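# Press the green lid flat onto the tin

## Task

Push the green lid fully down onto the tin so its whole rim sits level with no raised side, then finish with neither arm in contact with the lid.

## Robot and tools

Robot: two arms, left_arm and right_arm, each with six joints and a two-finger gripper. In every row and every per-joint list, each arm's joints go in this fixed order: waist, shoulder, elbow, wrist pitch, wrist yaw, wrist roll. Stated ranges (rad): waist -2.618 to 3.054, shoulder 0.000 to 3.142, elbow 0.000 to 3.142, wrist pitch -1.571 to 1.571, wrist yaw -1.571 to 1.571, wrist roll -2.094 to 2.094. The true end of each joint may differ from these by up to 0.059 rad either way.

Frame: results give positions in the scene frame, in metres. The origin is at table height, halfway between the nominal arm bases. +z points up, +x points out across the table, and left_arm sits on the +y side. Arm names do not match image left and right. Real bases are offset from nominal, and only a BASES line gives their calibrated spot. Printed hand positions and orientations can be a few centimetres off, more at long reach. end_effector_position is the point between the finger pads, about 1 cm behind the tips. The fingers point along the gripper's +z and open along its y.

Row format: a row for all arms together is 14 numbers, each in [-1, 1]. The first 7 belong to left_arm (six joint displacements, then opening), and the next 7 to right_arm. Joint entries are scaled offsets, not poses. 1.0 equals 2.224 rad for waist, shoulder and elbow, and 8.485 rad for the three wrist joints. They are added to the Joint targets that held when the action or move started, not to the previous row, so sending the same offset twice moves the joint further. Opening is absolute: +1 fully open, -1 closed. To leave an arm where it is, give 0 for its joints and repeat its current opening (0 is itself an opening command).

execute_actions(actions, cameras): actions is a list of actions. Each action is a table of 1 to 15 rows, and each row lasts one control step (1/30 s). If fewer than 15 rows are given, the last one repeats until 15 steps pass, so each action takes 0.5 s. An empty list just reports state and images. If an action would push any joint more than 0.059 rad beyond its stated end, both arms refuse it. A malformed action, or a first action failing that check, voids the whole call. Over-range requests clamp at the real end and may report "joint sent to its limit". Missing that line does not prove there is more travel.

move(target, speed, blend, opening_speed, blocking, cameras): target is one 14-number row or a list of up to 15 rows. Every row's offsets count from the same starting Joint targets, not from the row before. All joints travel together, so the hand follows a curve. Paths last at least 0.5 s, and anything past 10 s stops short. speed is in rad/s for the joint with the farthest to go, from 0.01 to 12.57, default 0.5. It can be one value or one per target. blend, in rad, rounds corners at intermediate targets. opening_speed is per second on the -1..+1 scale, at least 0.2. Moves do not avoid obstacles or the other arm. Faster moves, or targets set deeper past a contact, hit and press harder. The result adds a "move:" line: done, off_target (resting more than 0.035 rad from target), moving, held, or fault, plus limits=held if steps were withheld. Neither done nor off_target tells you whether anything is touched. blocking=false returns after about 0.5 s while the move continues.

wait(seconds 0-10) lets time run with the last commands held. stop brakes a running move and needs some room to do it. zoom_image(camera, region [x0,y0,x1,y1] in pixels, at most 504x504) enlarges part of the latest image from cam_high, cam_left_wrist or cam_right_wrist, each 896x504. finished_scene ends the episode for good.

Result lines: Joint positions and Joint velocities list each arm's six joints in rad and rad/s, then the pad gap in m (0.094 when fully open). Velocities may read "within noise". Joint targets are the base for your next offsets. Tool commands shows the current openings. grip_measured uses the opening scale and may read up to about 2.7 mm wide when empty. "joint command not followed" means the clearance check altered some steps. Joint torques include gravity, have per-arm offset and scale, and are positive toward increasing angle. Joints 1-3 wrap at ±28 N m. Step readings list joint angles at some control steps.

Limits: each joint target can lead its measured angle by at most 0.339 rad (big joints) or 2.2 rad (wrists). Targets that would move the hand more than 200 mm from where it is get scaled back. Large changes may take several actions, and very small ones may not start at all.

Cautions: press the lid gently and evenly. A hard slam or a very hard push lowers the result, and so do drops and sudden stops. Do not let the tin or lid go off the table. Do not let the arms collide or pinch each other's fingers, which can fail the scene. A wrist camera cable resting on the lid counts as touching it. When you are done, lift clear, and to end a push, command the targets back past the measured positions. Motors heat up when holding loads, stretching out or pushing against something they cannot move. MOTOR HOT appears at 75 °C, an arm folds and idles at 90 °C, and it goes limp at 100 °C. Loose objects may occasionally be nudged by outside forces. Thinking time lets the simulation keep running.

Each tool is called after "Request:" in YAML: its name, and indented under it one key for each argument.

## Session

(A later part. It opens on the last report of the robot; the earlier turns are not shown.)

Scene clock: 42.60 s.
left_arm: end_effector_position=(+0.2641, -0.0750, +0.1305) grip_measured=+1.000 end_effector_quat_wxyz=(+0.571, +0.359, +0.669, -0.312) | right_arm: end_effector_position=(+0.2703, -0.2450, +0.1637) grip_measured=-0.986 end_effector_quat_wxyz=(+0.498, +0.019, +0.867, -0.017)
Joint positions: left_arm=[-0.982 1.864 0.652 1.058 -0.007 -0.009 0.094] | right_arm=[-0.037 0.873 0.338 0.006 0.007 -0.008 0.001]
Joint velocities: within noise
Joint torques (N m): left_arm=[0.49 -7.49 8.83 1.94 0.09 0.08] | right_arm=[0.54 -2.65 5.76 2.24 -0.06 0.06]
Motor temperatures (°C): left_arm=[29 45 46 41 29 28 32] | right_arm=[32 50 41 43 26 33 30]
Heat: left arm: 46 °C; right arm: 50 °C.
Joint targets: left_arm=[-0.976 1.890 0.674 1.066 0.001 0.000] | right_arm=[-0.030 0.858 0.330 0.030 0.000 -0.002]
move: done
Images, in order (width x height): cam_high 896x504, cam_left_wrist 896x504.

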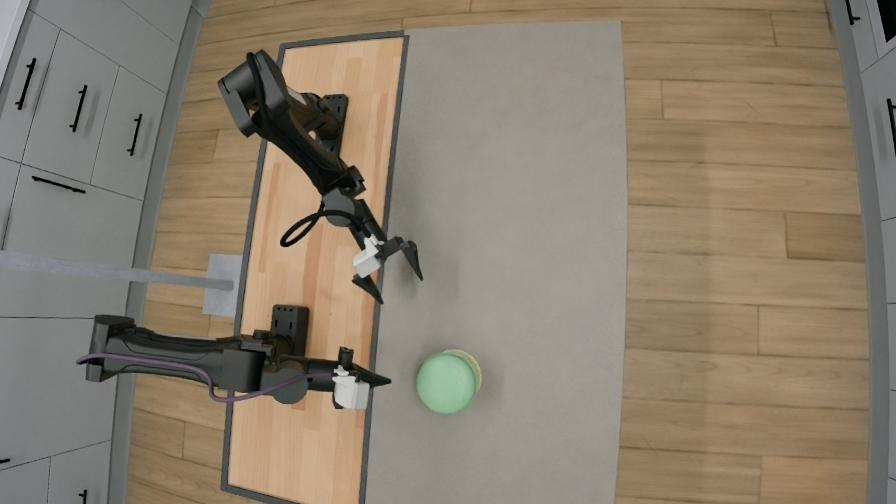

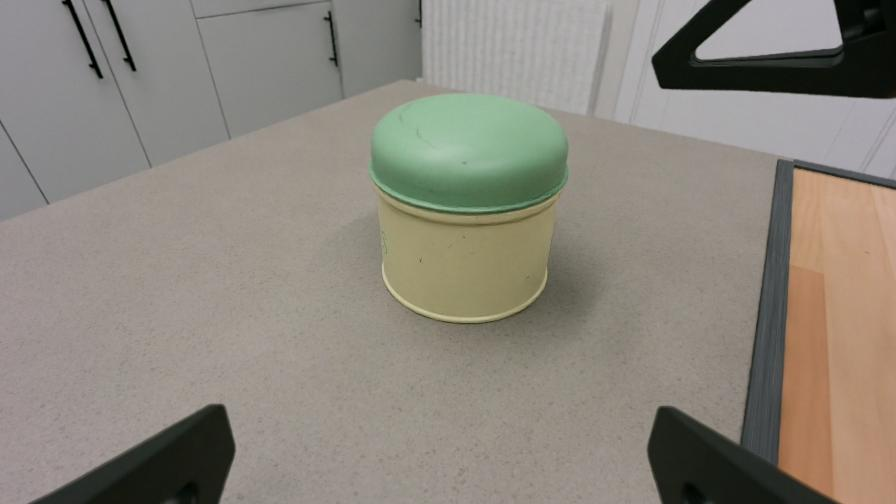

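Request:
zoom_image:
  camera: "cam_right_wrist"
  region: [300, 260, 440, 400]

Request:
zoom_image:
  camera: "cam_right_wrist"
  region: [440, 260, 580, 400]

This scene's latest camera images include none from cam_right_wrist. They are from: cam_high, cam_left_wrist. cam_right_wrist's image comes with the result of a call that names it in "cameras".

This scene's latest camera images include none from cam_right_wrist. They are from: cam_high, cam_left_wrist. cam_right_wrist's image comes with the result of a call that names it in "cameras".

Request:
move:
  target: [0.329,0.2217,0.370,-0.033,0.1567,0,1,0,0,0,0,0,0,-1]
  speed: 1.0

Request:
zoom_image:
  camera: "cam_right_wrist"
  region: [290, 260, 590, 400]

Scene clock: 49.33 s.
left_arm: end_effector_position=(+0.4607, +0.0313, +0.1552) grip_measured=+1.000 end_effector_quat_wxyz=(+0.472, +0.488, +0.521, -0.518) | right_arm: end_effector_position=(+0.2703, -0.2450, +0.1637) grip_measured=-0.986 end_effector_quat_wxyz=(+0.498, +0.019, +0.867, -0.017)
Joint positions: left_arm=[-0.241 2.345 1.47 0.801 1.324 -0.008 0.094] | right_arm=[-0.037 0.873 0.338 0.006 0.007 -0.008 0.001]
Joint velocities: within noise
Joint torques (N m): left_arm=[-0.31 -12.23 10.29 1.25 0.13 0.09] | right_arm=[0.46 -2.8 5.68 2.24 -0.06 0.04]
Motor temperatures (°C): left_arm=[29 45 47 41 29 28 32] | right_arm=[32 49 42 44 26 33 30]
Heat: left arm: 47 °C; right arm: 49 °C.
Joint targets: left_arm=[-0.244 2.383 1.497 0.786 1.330 0.000] | right_arm=[-0.030 0.858 0.330 0.030 0.000 -0.002]
move: off_target (left_arm); left_arm: the shoulder is farthest, 0.038 rad from its target

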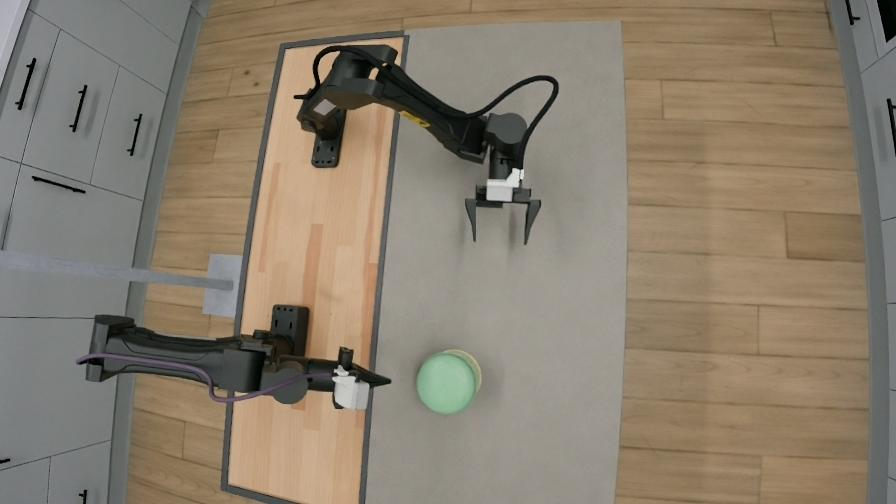

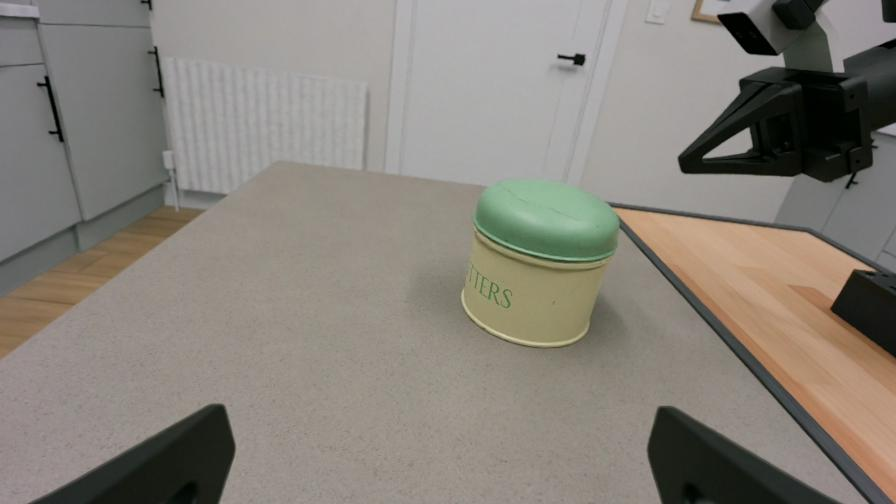

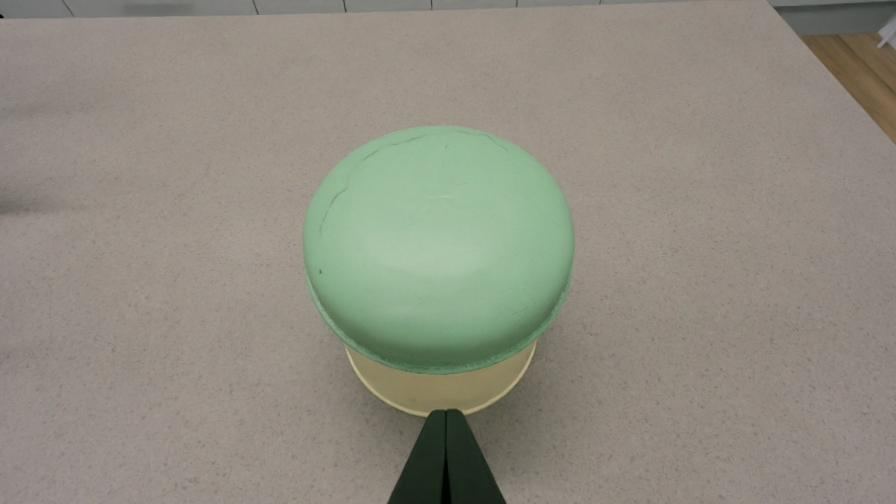

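Scaled by 1.680.

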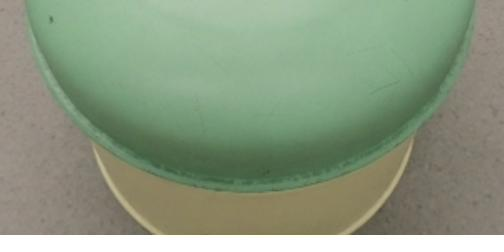

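Request:
zoom_image:
  camera: "cam_left_wrist"
  region: [455, 170, 635, 275]

Scaled by 2.800.

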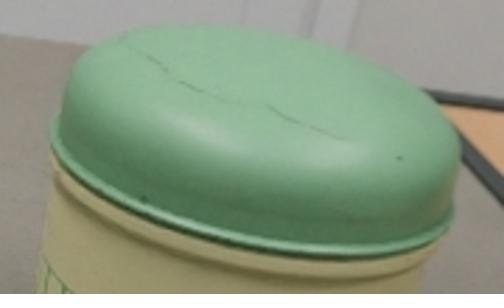

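Request:
zoom_image:
  camera: "cam_left_wrist"
  region: [465, 200, 545, 265]

Request:
zoom_image:
  camera: "cam_left_wrist"
  region: [545, 210, 625, 275]

Scaled by 6.300.

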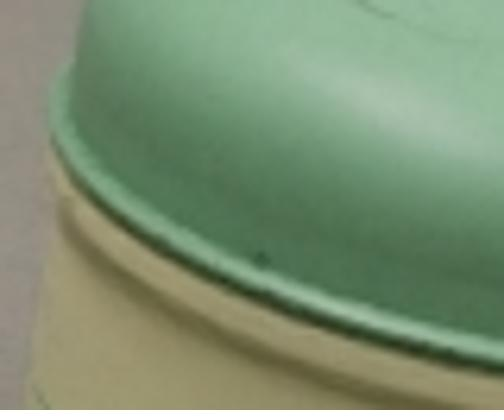

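Scaled by 6.300.

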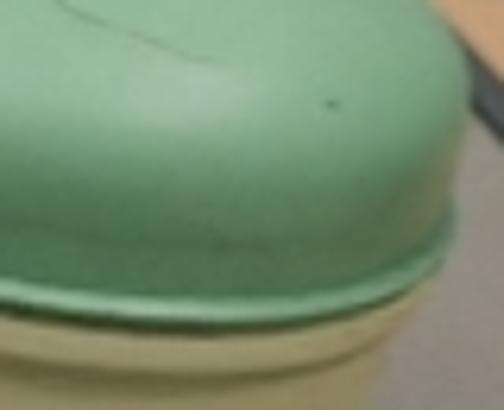

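Request:
move:
  target:
    - [0,0,0,0,0,0,1,0,0.4779,0.6632,-0.1432,0,0,-1]
    - [0,0,0,0,0,0,1,0,0.6268,0.7878,-0.1603,0,0,-1]
    - [0,0,0,0,0,0,1,0,0.7068,0.6835,-0.132,0,0,-1]
  speed: [1.0, 0.3, 0.1]
  cameras: ["cam_right_wrist", "cam_left_wrist"]

Request:
zoom_image:
  camera: "cam_left_wrist"
  region: [455, 170, 635, 275]

Scene clock: 58.90 s.
left_arm: end_effector_position=(+0.4605, +0.0313, +0.1551) grip_measured=+1.000 end_effector_quat_wxyz=(+0.471, +0.488, +0.521, -0.518) | right_arm: end_effector_position=(+0.4174, -0.2522, +0.1161) grip_measured=-0.986 end_effector_quat_wxyz=(+0.041, +0.020, +0.999, -0.005)
Joint positions: left_arm=[-0.241 2.345 1.47 0.8 1.325 -0.008 0.094] | right_arm=[-0.037 2.226 1.963 -1.225 0.007 -0.008 0.001]
Joint velocities: within noise
Joint torques (N m): left_arm=[-0.32 -12.21 10.29 1.26 0.13 0.09] | right_arm=[0.43 5.42 -3.25 2.1 -0.02 0.05]
Motor temperatures (°C): left_arm=[29 48 50 40 29 28 32] | right_arm=[32 49 42 44 26 33 30]
Heat: left arm: 50 °C; right arm: 49 °C.
Joint targets: left_arm=[-0.244 2.383 1.497 0.786 1.330 0.000] | right_arm=[-0.030 2.430 1.850 -1.090 0.000 -0.002]
move: off_target (left_arm, right_arm); left_arm: the shoulder is farthest, 0.038 rad from its target; right_arm: the shoulder is farthest, 0.204 rad from its target
Images, in order (width x height): cam_left_wrist 896x504, cam_right_wrist 896x504.

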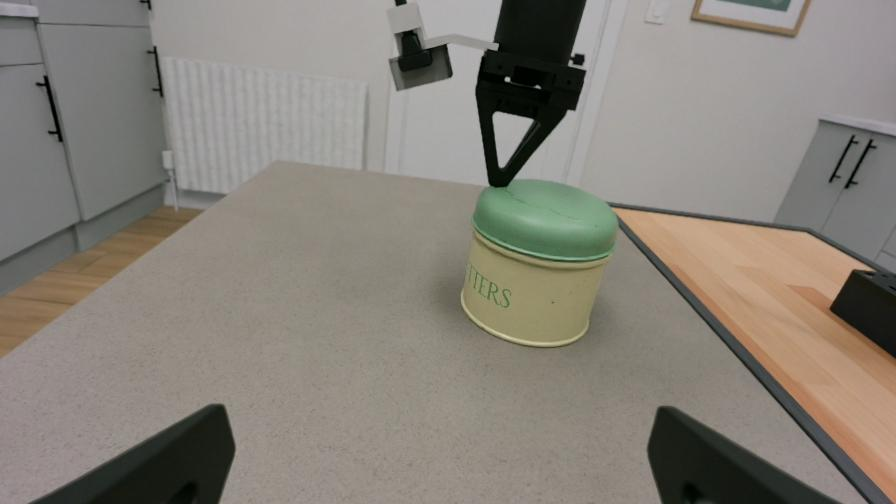

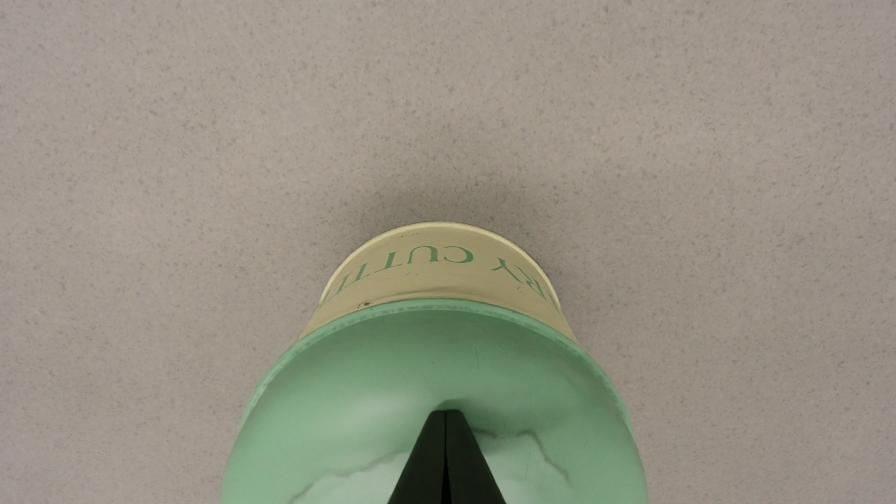

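Scaled by 2.800.

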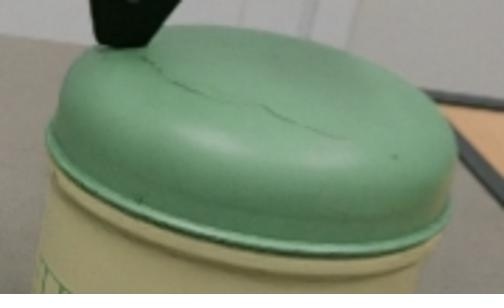

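Request:
zoom_image:
  camera: "cam_left_wrist"
  region: [465, 200, 545, 265]

Request:
zoom_image:
  camera: "cam_left_wrist"
  region: [545, 210, 625, 275]

Scaled by 6.300.

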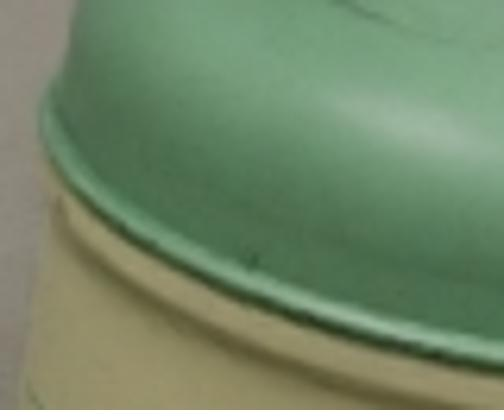

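Scaled by 6.300.

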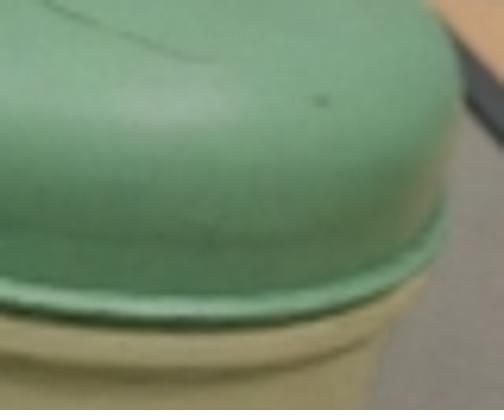

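Request:
move:
  target:
    - [0,0,0,0,0,0,1,0,-0.08,0.1043,-0.0283,0,0,-1]
    - [0,0,0,0,0,0,1,0,-0.2023,0.009,-0.0177,0,0,-1]
    - [0,0,0,0,0,0,1,0,-0.1932,-0.0535,-0.0166,0,0,-1]
    - [0,0,0,0,0,0,1,0,-0.1169,-0.1349,0.0094,0,0,-1]
  speed: [0.3, 0.6, 0.3, 0.1]
  cameras: ["cam_right_wrist", "cam_left_wrist"]

Request:
zoom_image:
  camera: "cam_left_wrist"
  region: [455, 170, 635, 275]

Request:
zoom_image:
  camera: "cam_left_wrist"
  region: [545, 210, 625, 275]

Scene clock: 66.83 s.
left_arm: end_effector_position=(+0.4605, +0.0313, +0.1551) grip_measured=+1.000 end_effector_quat_wxyz=(+0.471, +0.488, +0.521, -0.518) | right_arm: end_effector_position=(+0.3610, -0.2495, +0.1201) grip_measured=-0.986 end_effector_quat_wxyz=(+0.029, +0.021, +0.999, -0.004)
Joint positions: left_arm=[-0.241 2.345 1.47 0.8 1.325 -0.008 0.094] | right_arm=[-0.037 2.01 1.647 -1.149 0.007 -0.008 0.001]
Joint velocities: within noise
Joint torques (N m): left_arm=[-0.34 -12.21 10.28 1.26 0.13 0.09] | right_arm=[0.46 3.21 -1.95 2.1 -0.06 0.03]
Motor temperatures (°C): left_arm=[29 50 51 39 29 28 31] | right_arm=[32 50 41 43 26 33 30]
Heat: left arm: 51 °C; right arm: 50 °C.
Joint targets: left_arm=[-0.244 2.383 1.497 0.786 1.330 0.000] | right_arm=[-0.030 2.170 1.550 -1.010 0.000 -0.001]
move: off_target (left_arm, right_arm); left_arm: the shoulder is farthest, 0.038 rad from its target; right_arm: the shoulder is farthest, 0.160 rad from its target
Images, in order (width x height): cam_left_wrist 896x504, cam_right_wrist 896x504.

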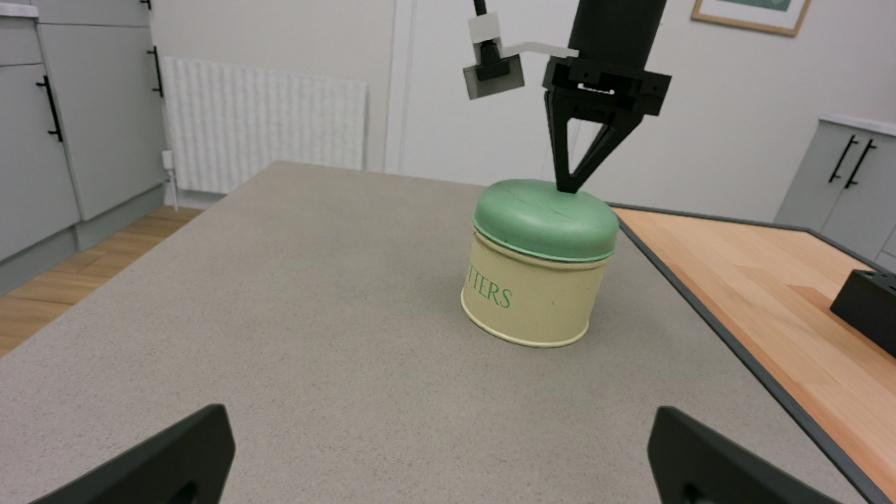

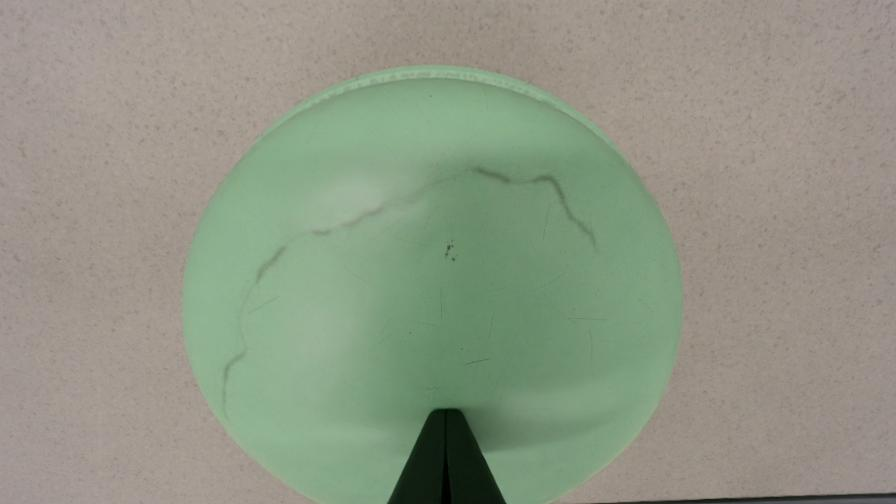

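Scaled by 2.800.

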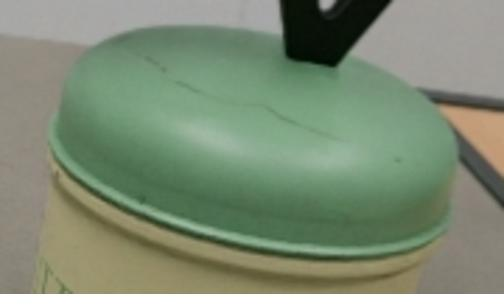

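Scaled by 6.300.

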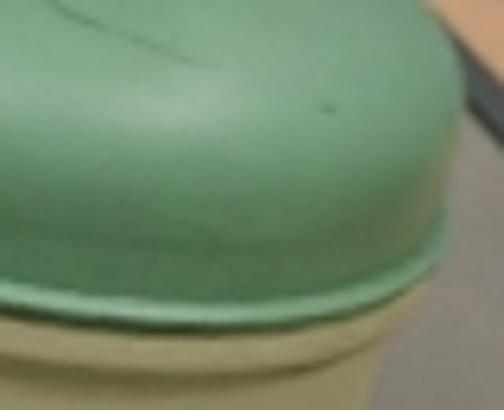

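Request:
zoom_image:
  camera: "cam_left_wrist"
  region: [465, 200, 545, 265]

Scaled by 6.300.

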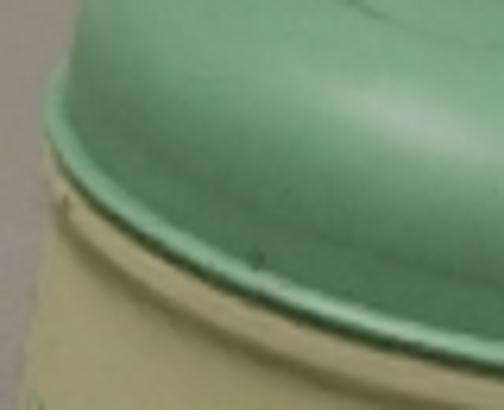

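Request:
move:
  target:
    - [0,0,0,0,0,0,1,0,-0.0763,0.0814,-0.026,0,0,-1]
    - [0,0,0,0,0,0,1,0,-0.13,0.16,-0.05,0,0,-1]
  speed: [0.3, 0.8]

Request:
zoom_image:
  camera: "cam_left_wrist"
  region: [455, 170, 635, 275]

Request:
zoom_image:
  camera: "cam_right_wrist"
  region: [250, 0, 650, 400]

Scene clock: 70.37 s.
left_arm: end_effector_position=(+0.4605, +0.0313, +0.1551) grip_measured=+1.000 end_effector_quat_wxyz=(+0.471, +0.488, +0.521, -0.518) | right_arm: end_effector_position=(+0.3497, -0.2488, +0.2270) grip_measured=-0.986 end_effector_quat_wxyz=(+0.080, +0.021, +0.997, -0.006)
Joint positions: left_arm=[-0.241 2.345 1.47 0.8 1.325 -0.008 0.094] | right_arm=[-0.037 1.886 1.891 -1.416 0.007 -0.008 0.001]
Joint velocities: within noise
Joint torques (N m): left_arm=[-0.34 -12.22 10.26 1.26 0.13 0.09] | right_arm=[0.57 -11.22 6.34 0.45 -0.05 0.03]
Motor temperatures (°C): left_arm=[29 51 52 39 29 28 31] | right_arm=[32 50 41 43 26 33 30]
Heat: left arm: 52 °C; right arm: 50 °C.
Joint targets: left_arm=[-0.244 2.383 1.497 0.786 1.330 0.000] | right_arm=[-0.030 1.881 1.906 -1.434 0.000 -0.001]
move: off_target (left_arm); left_arm: the shoulder is farthest, 0.038 rad from its target

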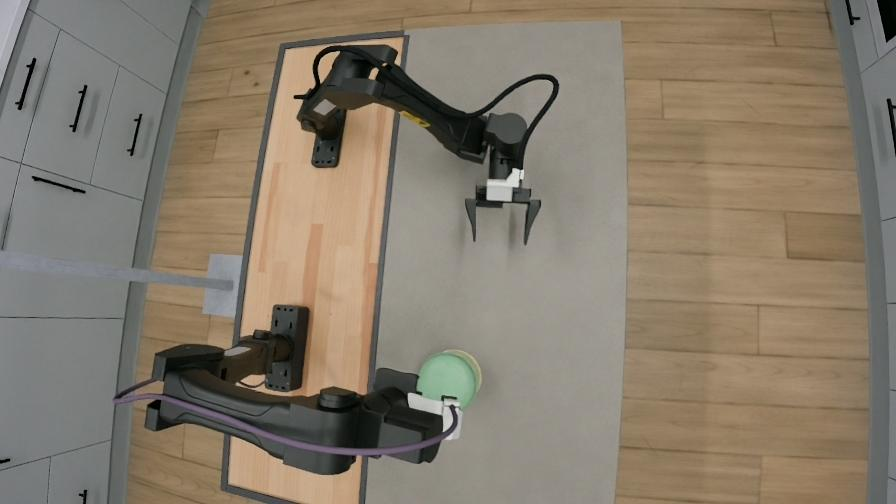

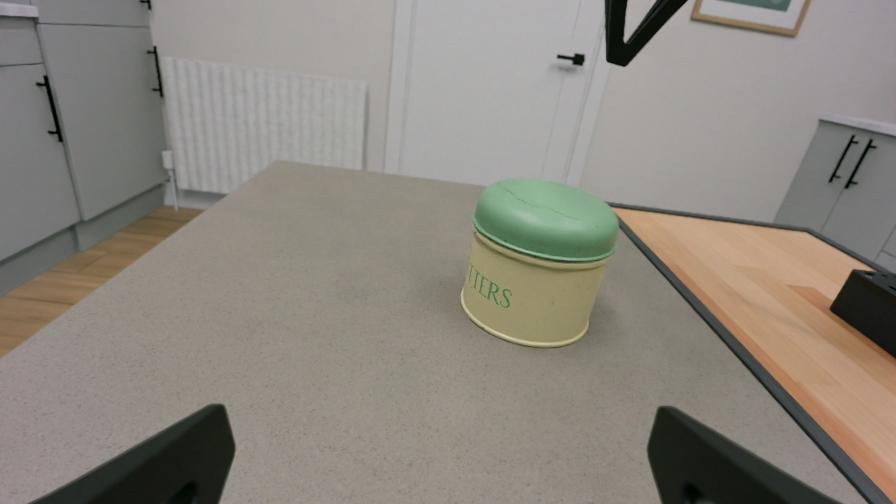

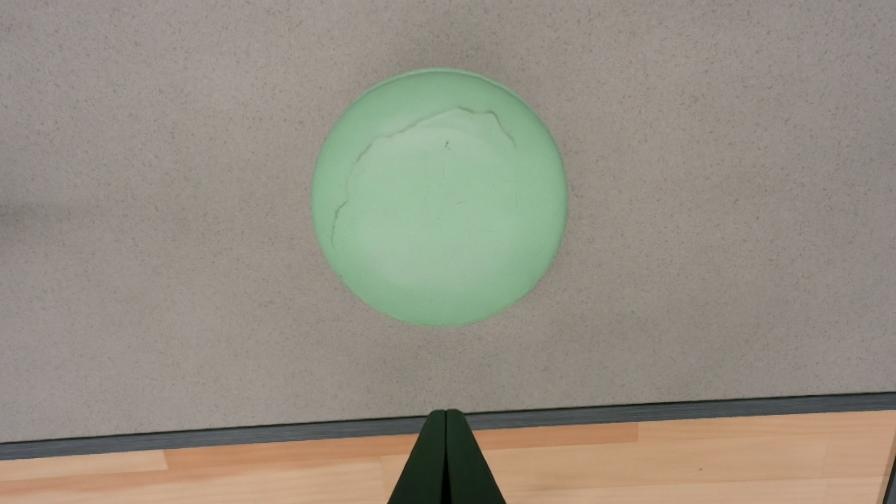

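Scaled by 2.800.

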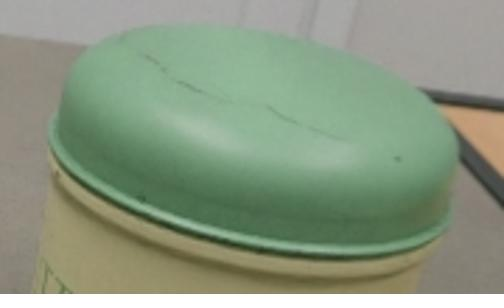

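Scaled by 1.260.

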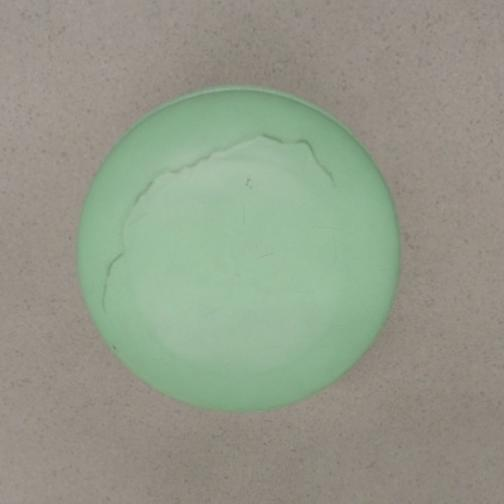

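Request:
move:
  target:
    - [0,0,0,0,0,0,1,-0.0382,0.0982,0.005,0.0137,0,0,-1]
    - [0,0,0,0,0,0,1,-0.0382,0.1682,-0.0971,0.0453,0,0,-1]
  speed: [0.8, 0.13]
  cameras: ["cam_left_wrist", "cam_right_wrist"]

Request:
zoom_image:
  camera: "cam_left_wrist"
  region: [455, 170, 635, 275]

Scene clock: 75.20 s.
left_arm: end_effector_position=(+0.4605, +0.0313, +0.1551) grip_measured=+1.000 end_effector_quat_wxyz=(+0.471, +0.488, +0.521, -0.518) | right_arm: end_effector_position=(+0.3821, -0.2845, +0.1182) grip_measured=-0.986 end_effector_quat_wxyz=(+0.033, +0.062, +0.998, -0.004)
Joint positions: left_arm=[-0.241 2.345 1.47 0.8 1.325 -0.008 0.094] | right_arm=[-0.119 2.101 1.775 -1.178 0.004 -0.008 0.001]
Joint velocities: within noise
Joint torques (N m): left_arm=[-0.32 -12.21 10.26 1.25 0.13 0.09] | right_arm=[0.34 1.55 -1.06 2 -0.04 0.06]
Motor temperatures (°C): left_arm=[29 51 52 39 29 28 31] | right_arm=[32 51 41 43 26 33 30]
Heat: left arm: 52 °C; right arm: 51 °C.
Joint targets: left_arm=[-0.244 2.383 1.497 0.786 1.330 0.000] | right_arm=[-0.115 2.255 1.690 -1.050 0.000 -0.001]
move: off_target (left_arm, right_arm); left_arm: the shoulder is farthest, 0.038 rad from its target; right_arm: the shoulder is farthest, 0.154 rad from its target
Images, in order (width x height): cam_left_wrist 896x504, cam_right_wrist 896x504.

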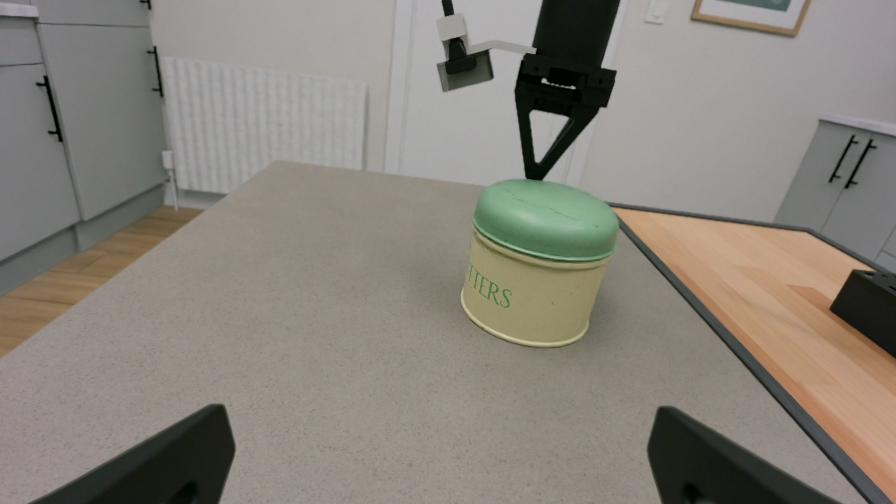

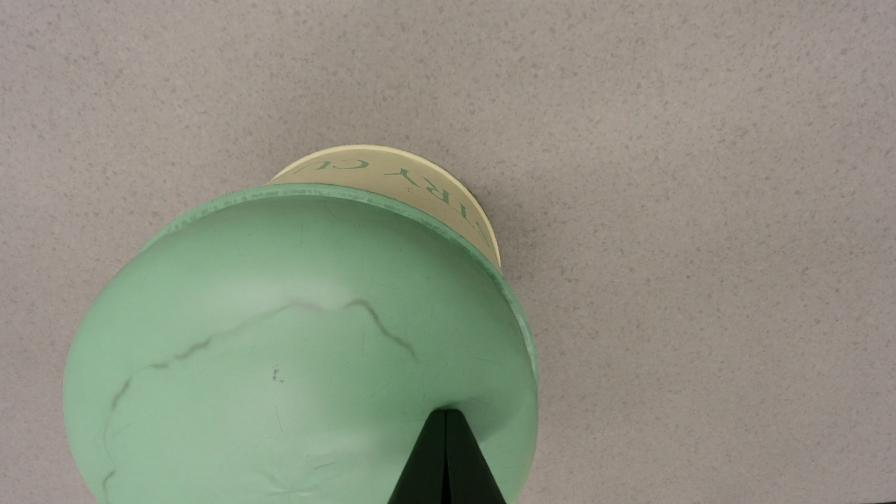

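Scaled by 2.800.

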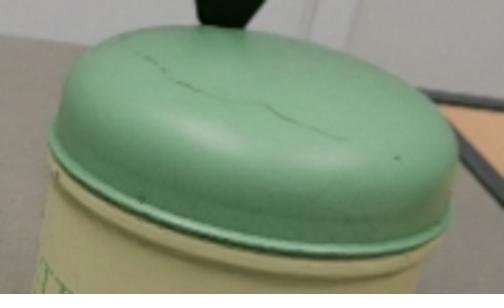

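Request:
move:
  target:
    - [0,0,0,0,0,0,1,0,-0.0701,0.1021,-0.0316,0,0,-1]
    - [0,0,0,0,0,0,1,0.0697,-0.0701,0.1021,-0.0316,0,0,-1]
    - [0,0,0,0,0,0,1,0.0697,0,0,0,0,0,-1]
  speed: [0.4, 0.4, 0.13]
  cameras: ["cam_left_wrist", "cam_right_wrist"]

Request:
zoom_image:
  camera: "cam_left_wrist"
  region: [455, 170, 635, 275]

Scene clock: 79.47 s.
left_arm: end_effector_position=(+0.4605, +0.0313, +0.1551) grip_measured=+1.000 end_effector_quat_wxyz=(+0.471, +0.488, +0.521, -0.518) | right_arm: end_effector_position=(+0.3855, -0.2151, +0.1185) grip_measured=-0.986 end_effector_quat_wxyz=(+0.034, -0.020, +0.999, +0.001)
Joint positions: left_arm=[-0.241 2.345 1.47 0.8 1.325 -0.008 0.094] | right_arm=[0.044 2.101 1.776 -1.178 -0.001 -0.007 0.001]
Joint velocities: within noise
Joint torques (N m): left_arm=[-0.32 -12.22 10.28 1.26 0.13 0.09] | right_arm=[-0.35 1.44 -0.98 1.95 0.03 0.04]
Motor temperatures (°C): left_arm=[29 51 52 38 29 28 31] | right_arm=[32 51 41 42 26 33 30]
Heat: left arm: 52 °C; right arm: 51 °C.
Joint targets: left_arm=[-0.244 2.383 1.497 0.786 1.330 0.000] | right_arm=[0.040 2.255 1.690 -1.050 0.000 -0.001]
move: off_target (left_arm, right_arm); left_arm: the shoulder is farthest, 0.038 rad from its target; right_arm: the shoulder is farthest, 0.154 rad from its target
Images, in order (width x height): cam_left_wrist 896x504, cam_right_wrist 896x504.

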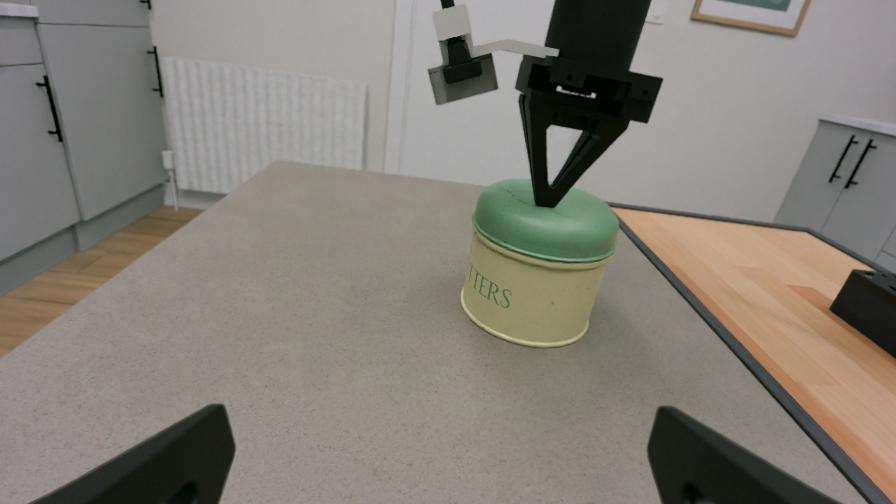

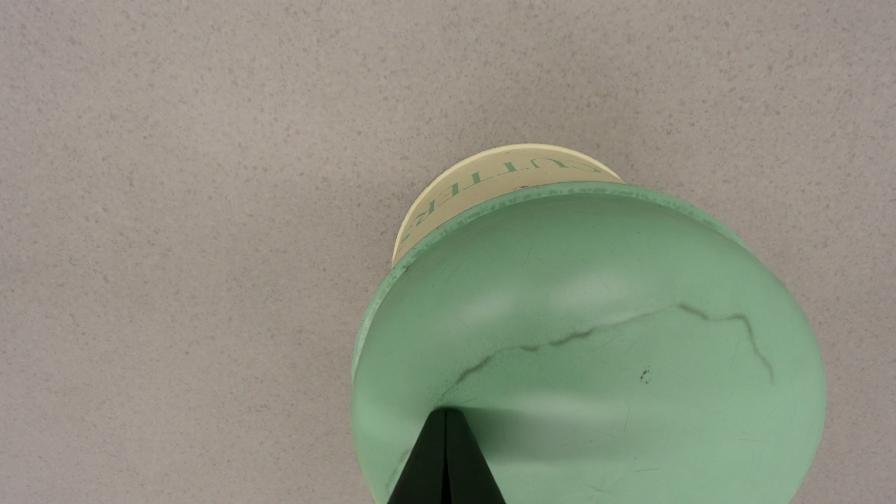

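Scaled by 2.800.

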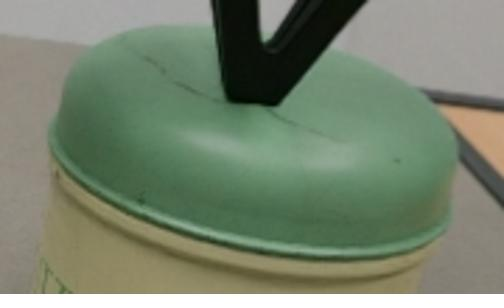

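Symmetric heights (0.1182 vs 0.1185), so it's flat. Retract.

Request:
move:
  target:
    - [0,0,0,0,0,0,1,0,-0.0701,0.1021,-0.0316,0,0,-1]
    - [0,0,0,0,0,0,1,0,-0.1682,0.0971,-0.0453,0,0,-1]
  speed: [0.4, 0.7]
  cameras: ["cam_left_wrist"]

Request:
finished_scene:

Scene clock: 81.97 s.
left_arm: end_effector_position=(+0.4605, +0.0313, +0.1551) grip_measured=+1.000 end_effector_quat_wxyz=(+0.471, +0.488, +0.521, -0.518) | right_arm: end_effector_position=(+0.3499, -0.2162, +0.2296) grip_measured=-0.986 end_effector_quat_wxyz=(+0.083, -0.020, +0.996, +0.001)
Joint positions: left_arm=[-0.241 2.345 1.47 0.8 1.325 -0.008 0.094] | right_arm=[0.044 1.88 1.893 -1.416 -0.001 -0.007 0.001]
Joint velocities: within noise
Joint torques (N m): left_arm=[-0.32 -12.21 10.28 1.26 0.13 0.09] | right_arm=[-0.28 -10.65 6.28 0.47 0.03 0.08]
Motor temperatures (°C): left_arm=[29 52 53 38 29 28 31] | right_arm=[32 51 41 42 26 33 30]
Heat: left arm: 53 °C; right arm: 51 °C.
Joint targets: left_arm=[-0.244 2.383 1.497 0.786 1.330 0.000] | right_arm=[0.040 1.881 1.906 -1.434 0.000 -0.001]
move: off_target (left_arm); left_arm: the shoulder is farthest, 0.038 rad from its target
Images, in order (width x height): cam_left_wrist 896x504.

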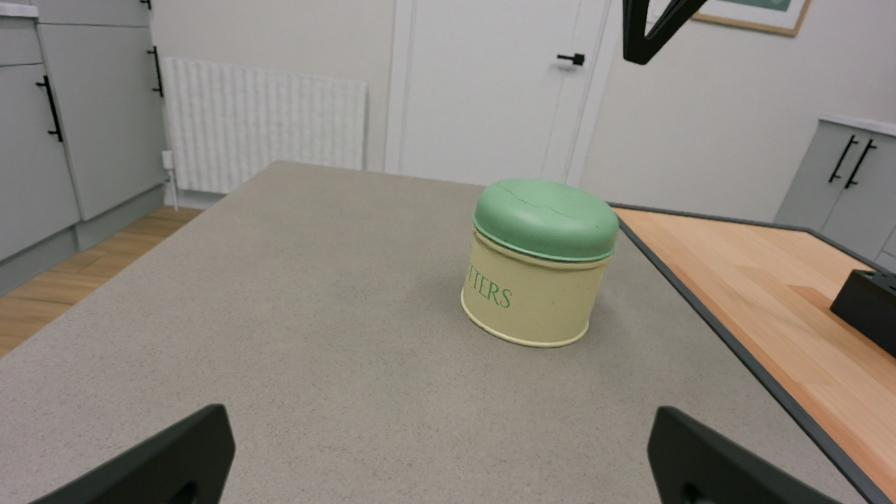

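The scene is finished: the task was done.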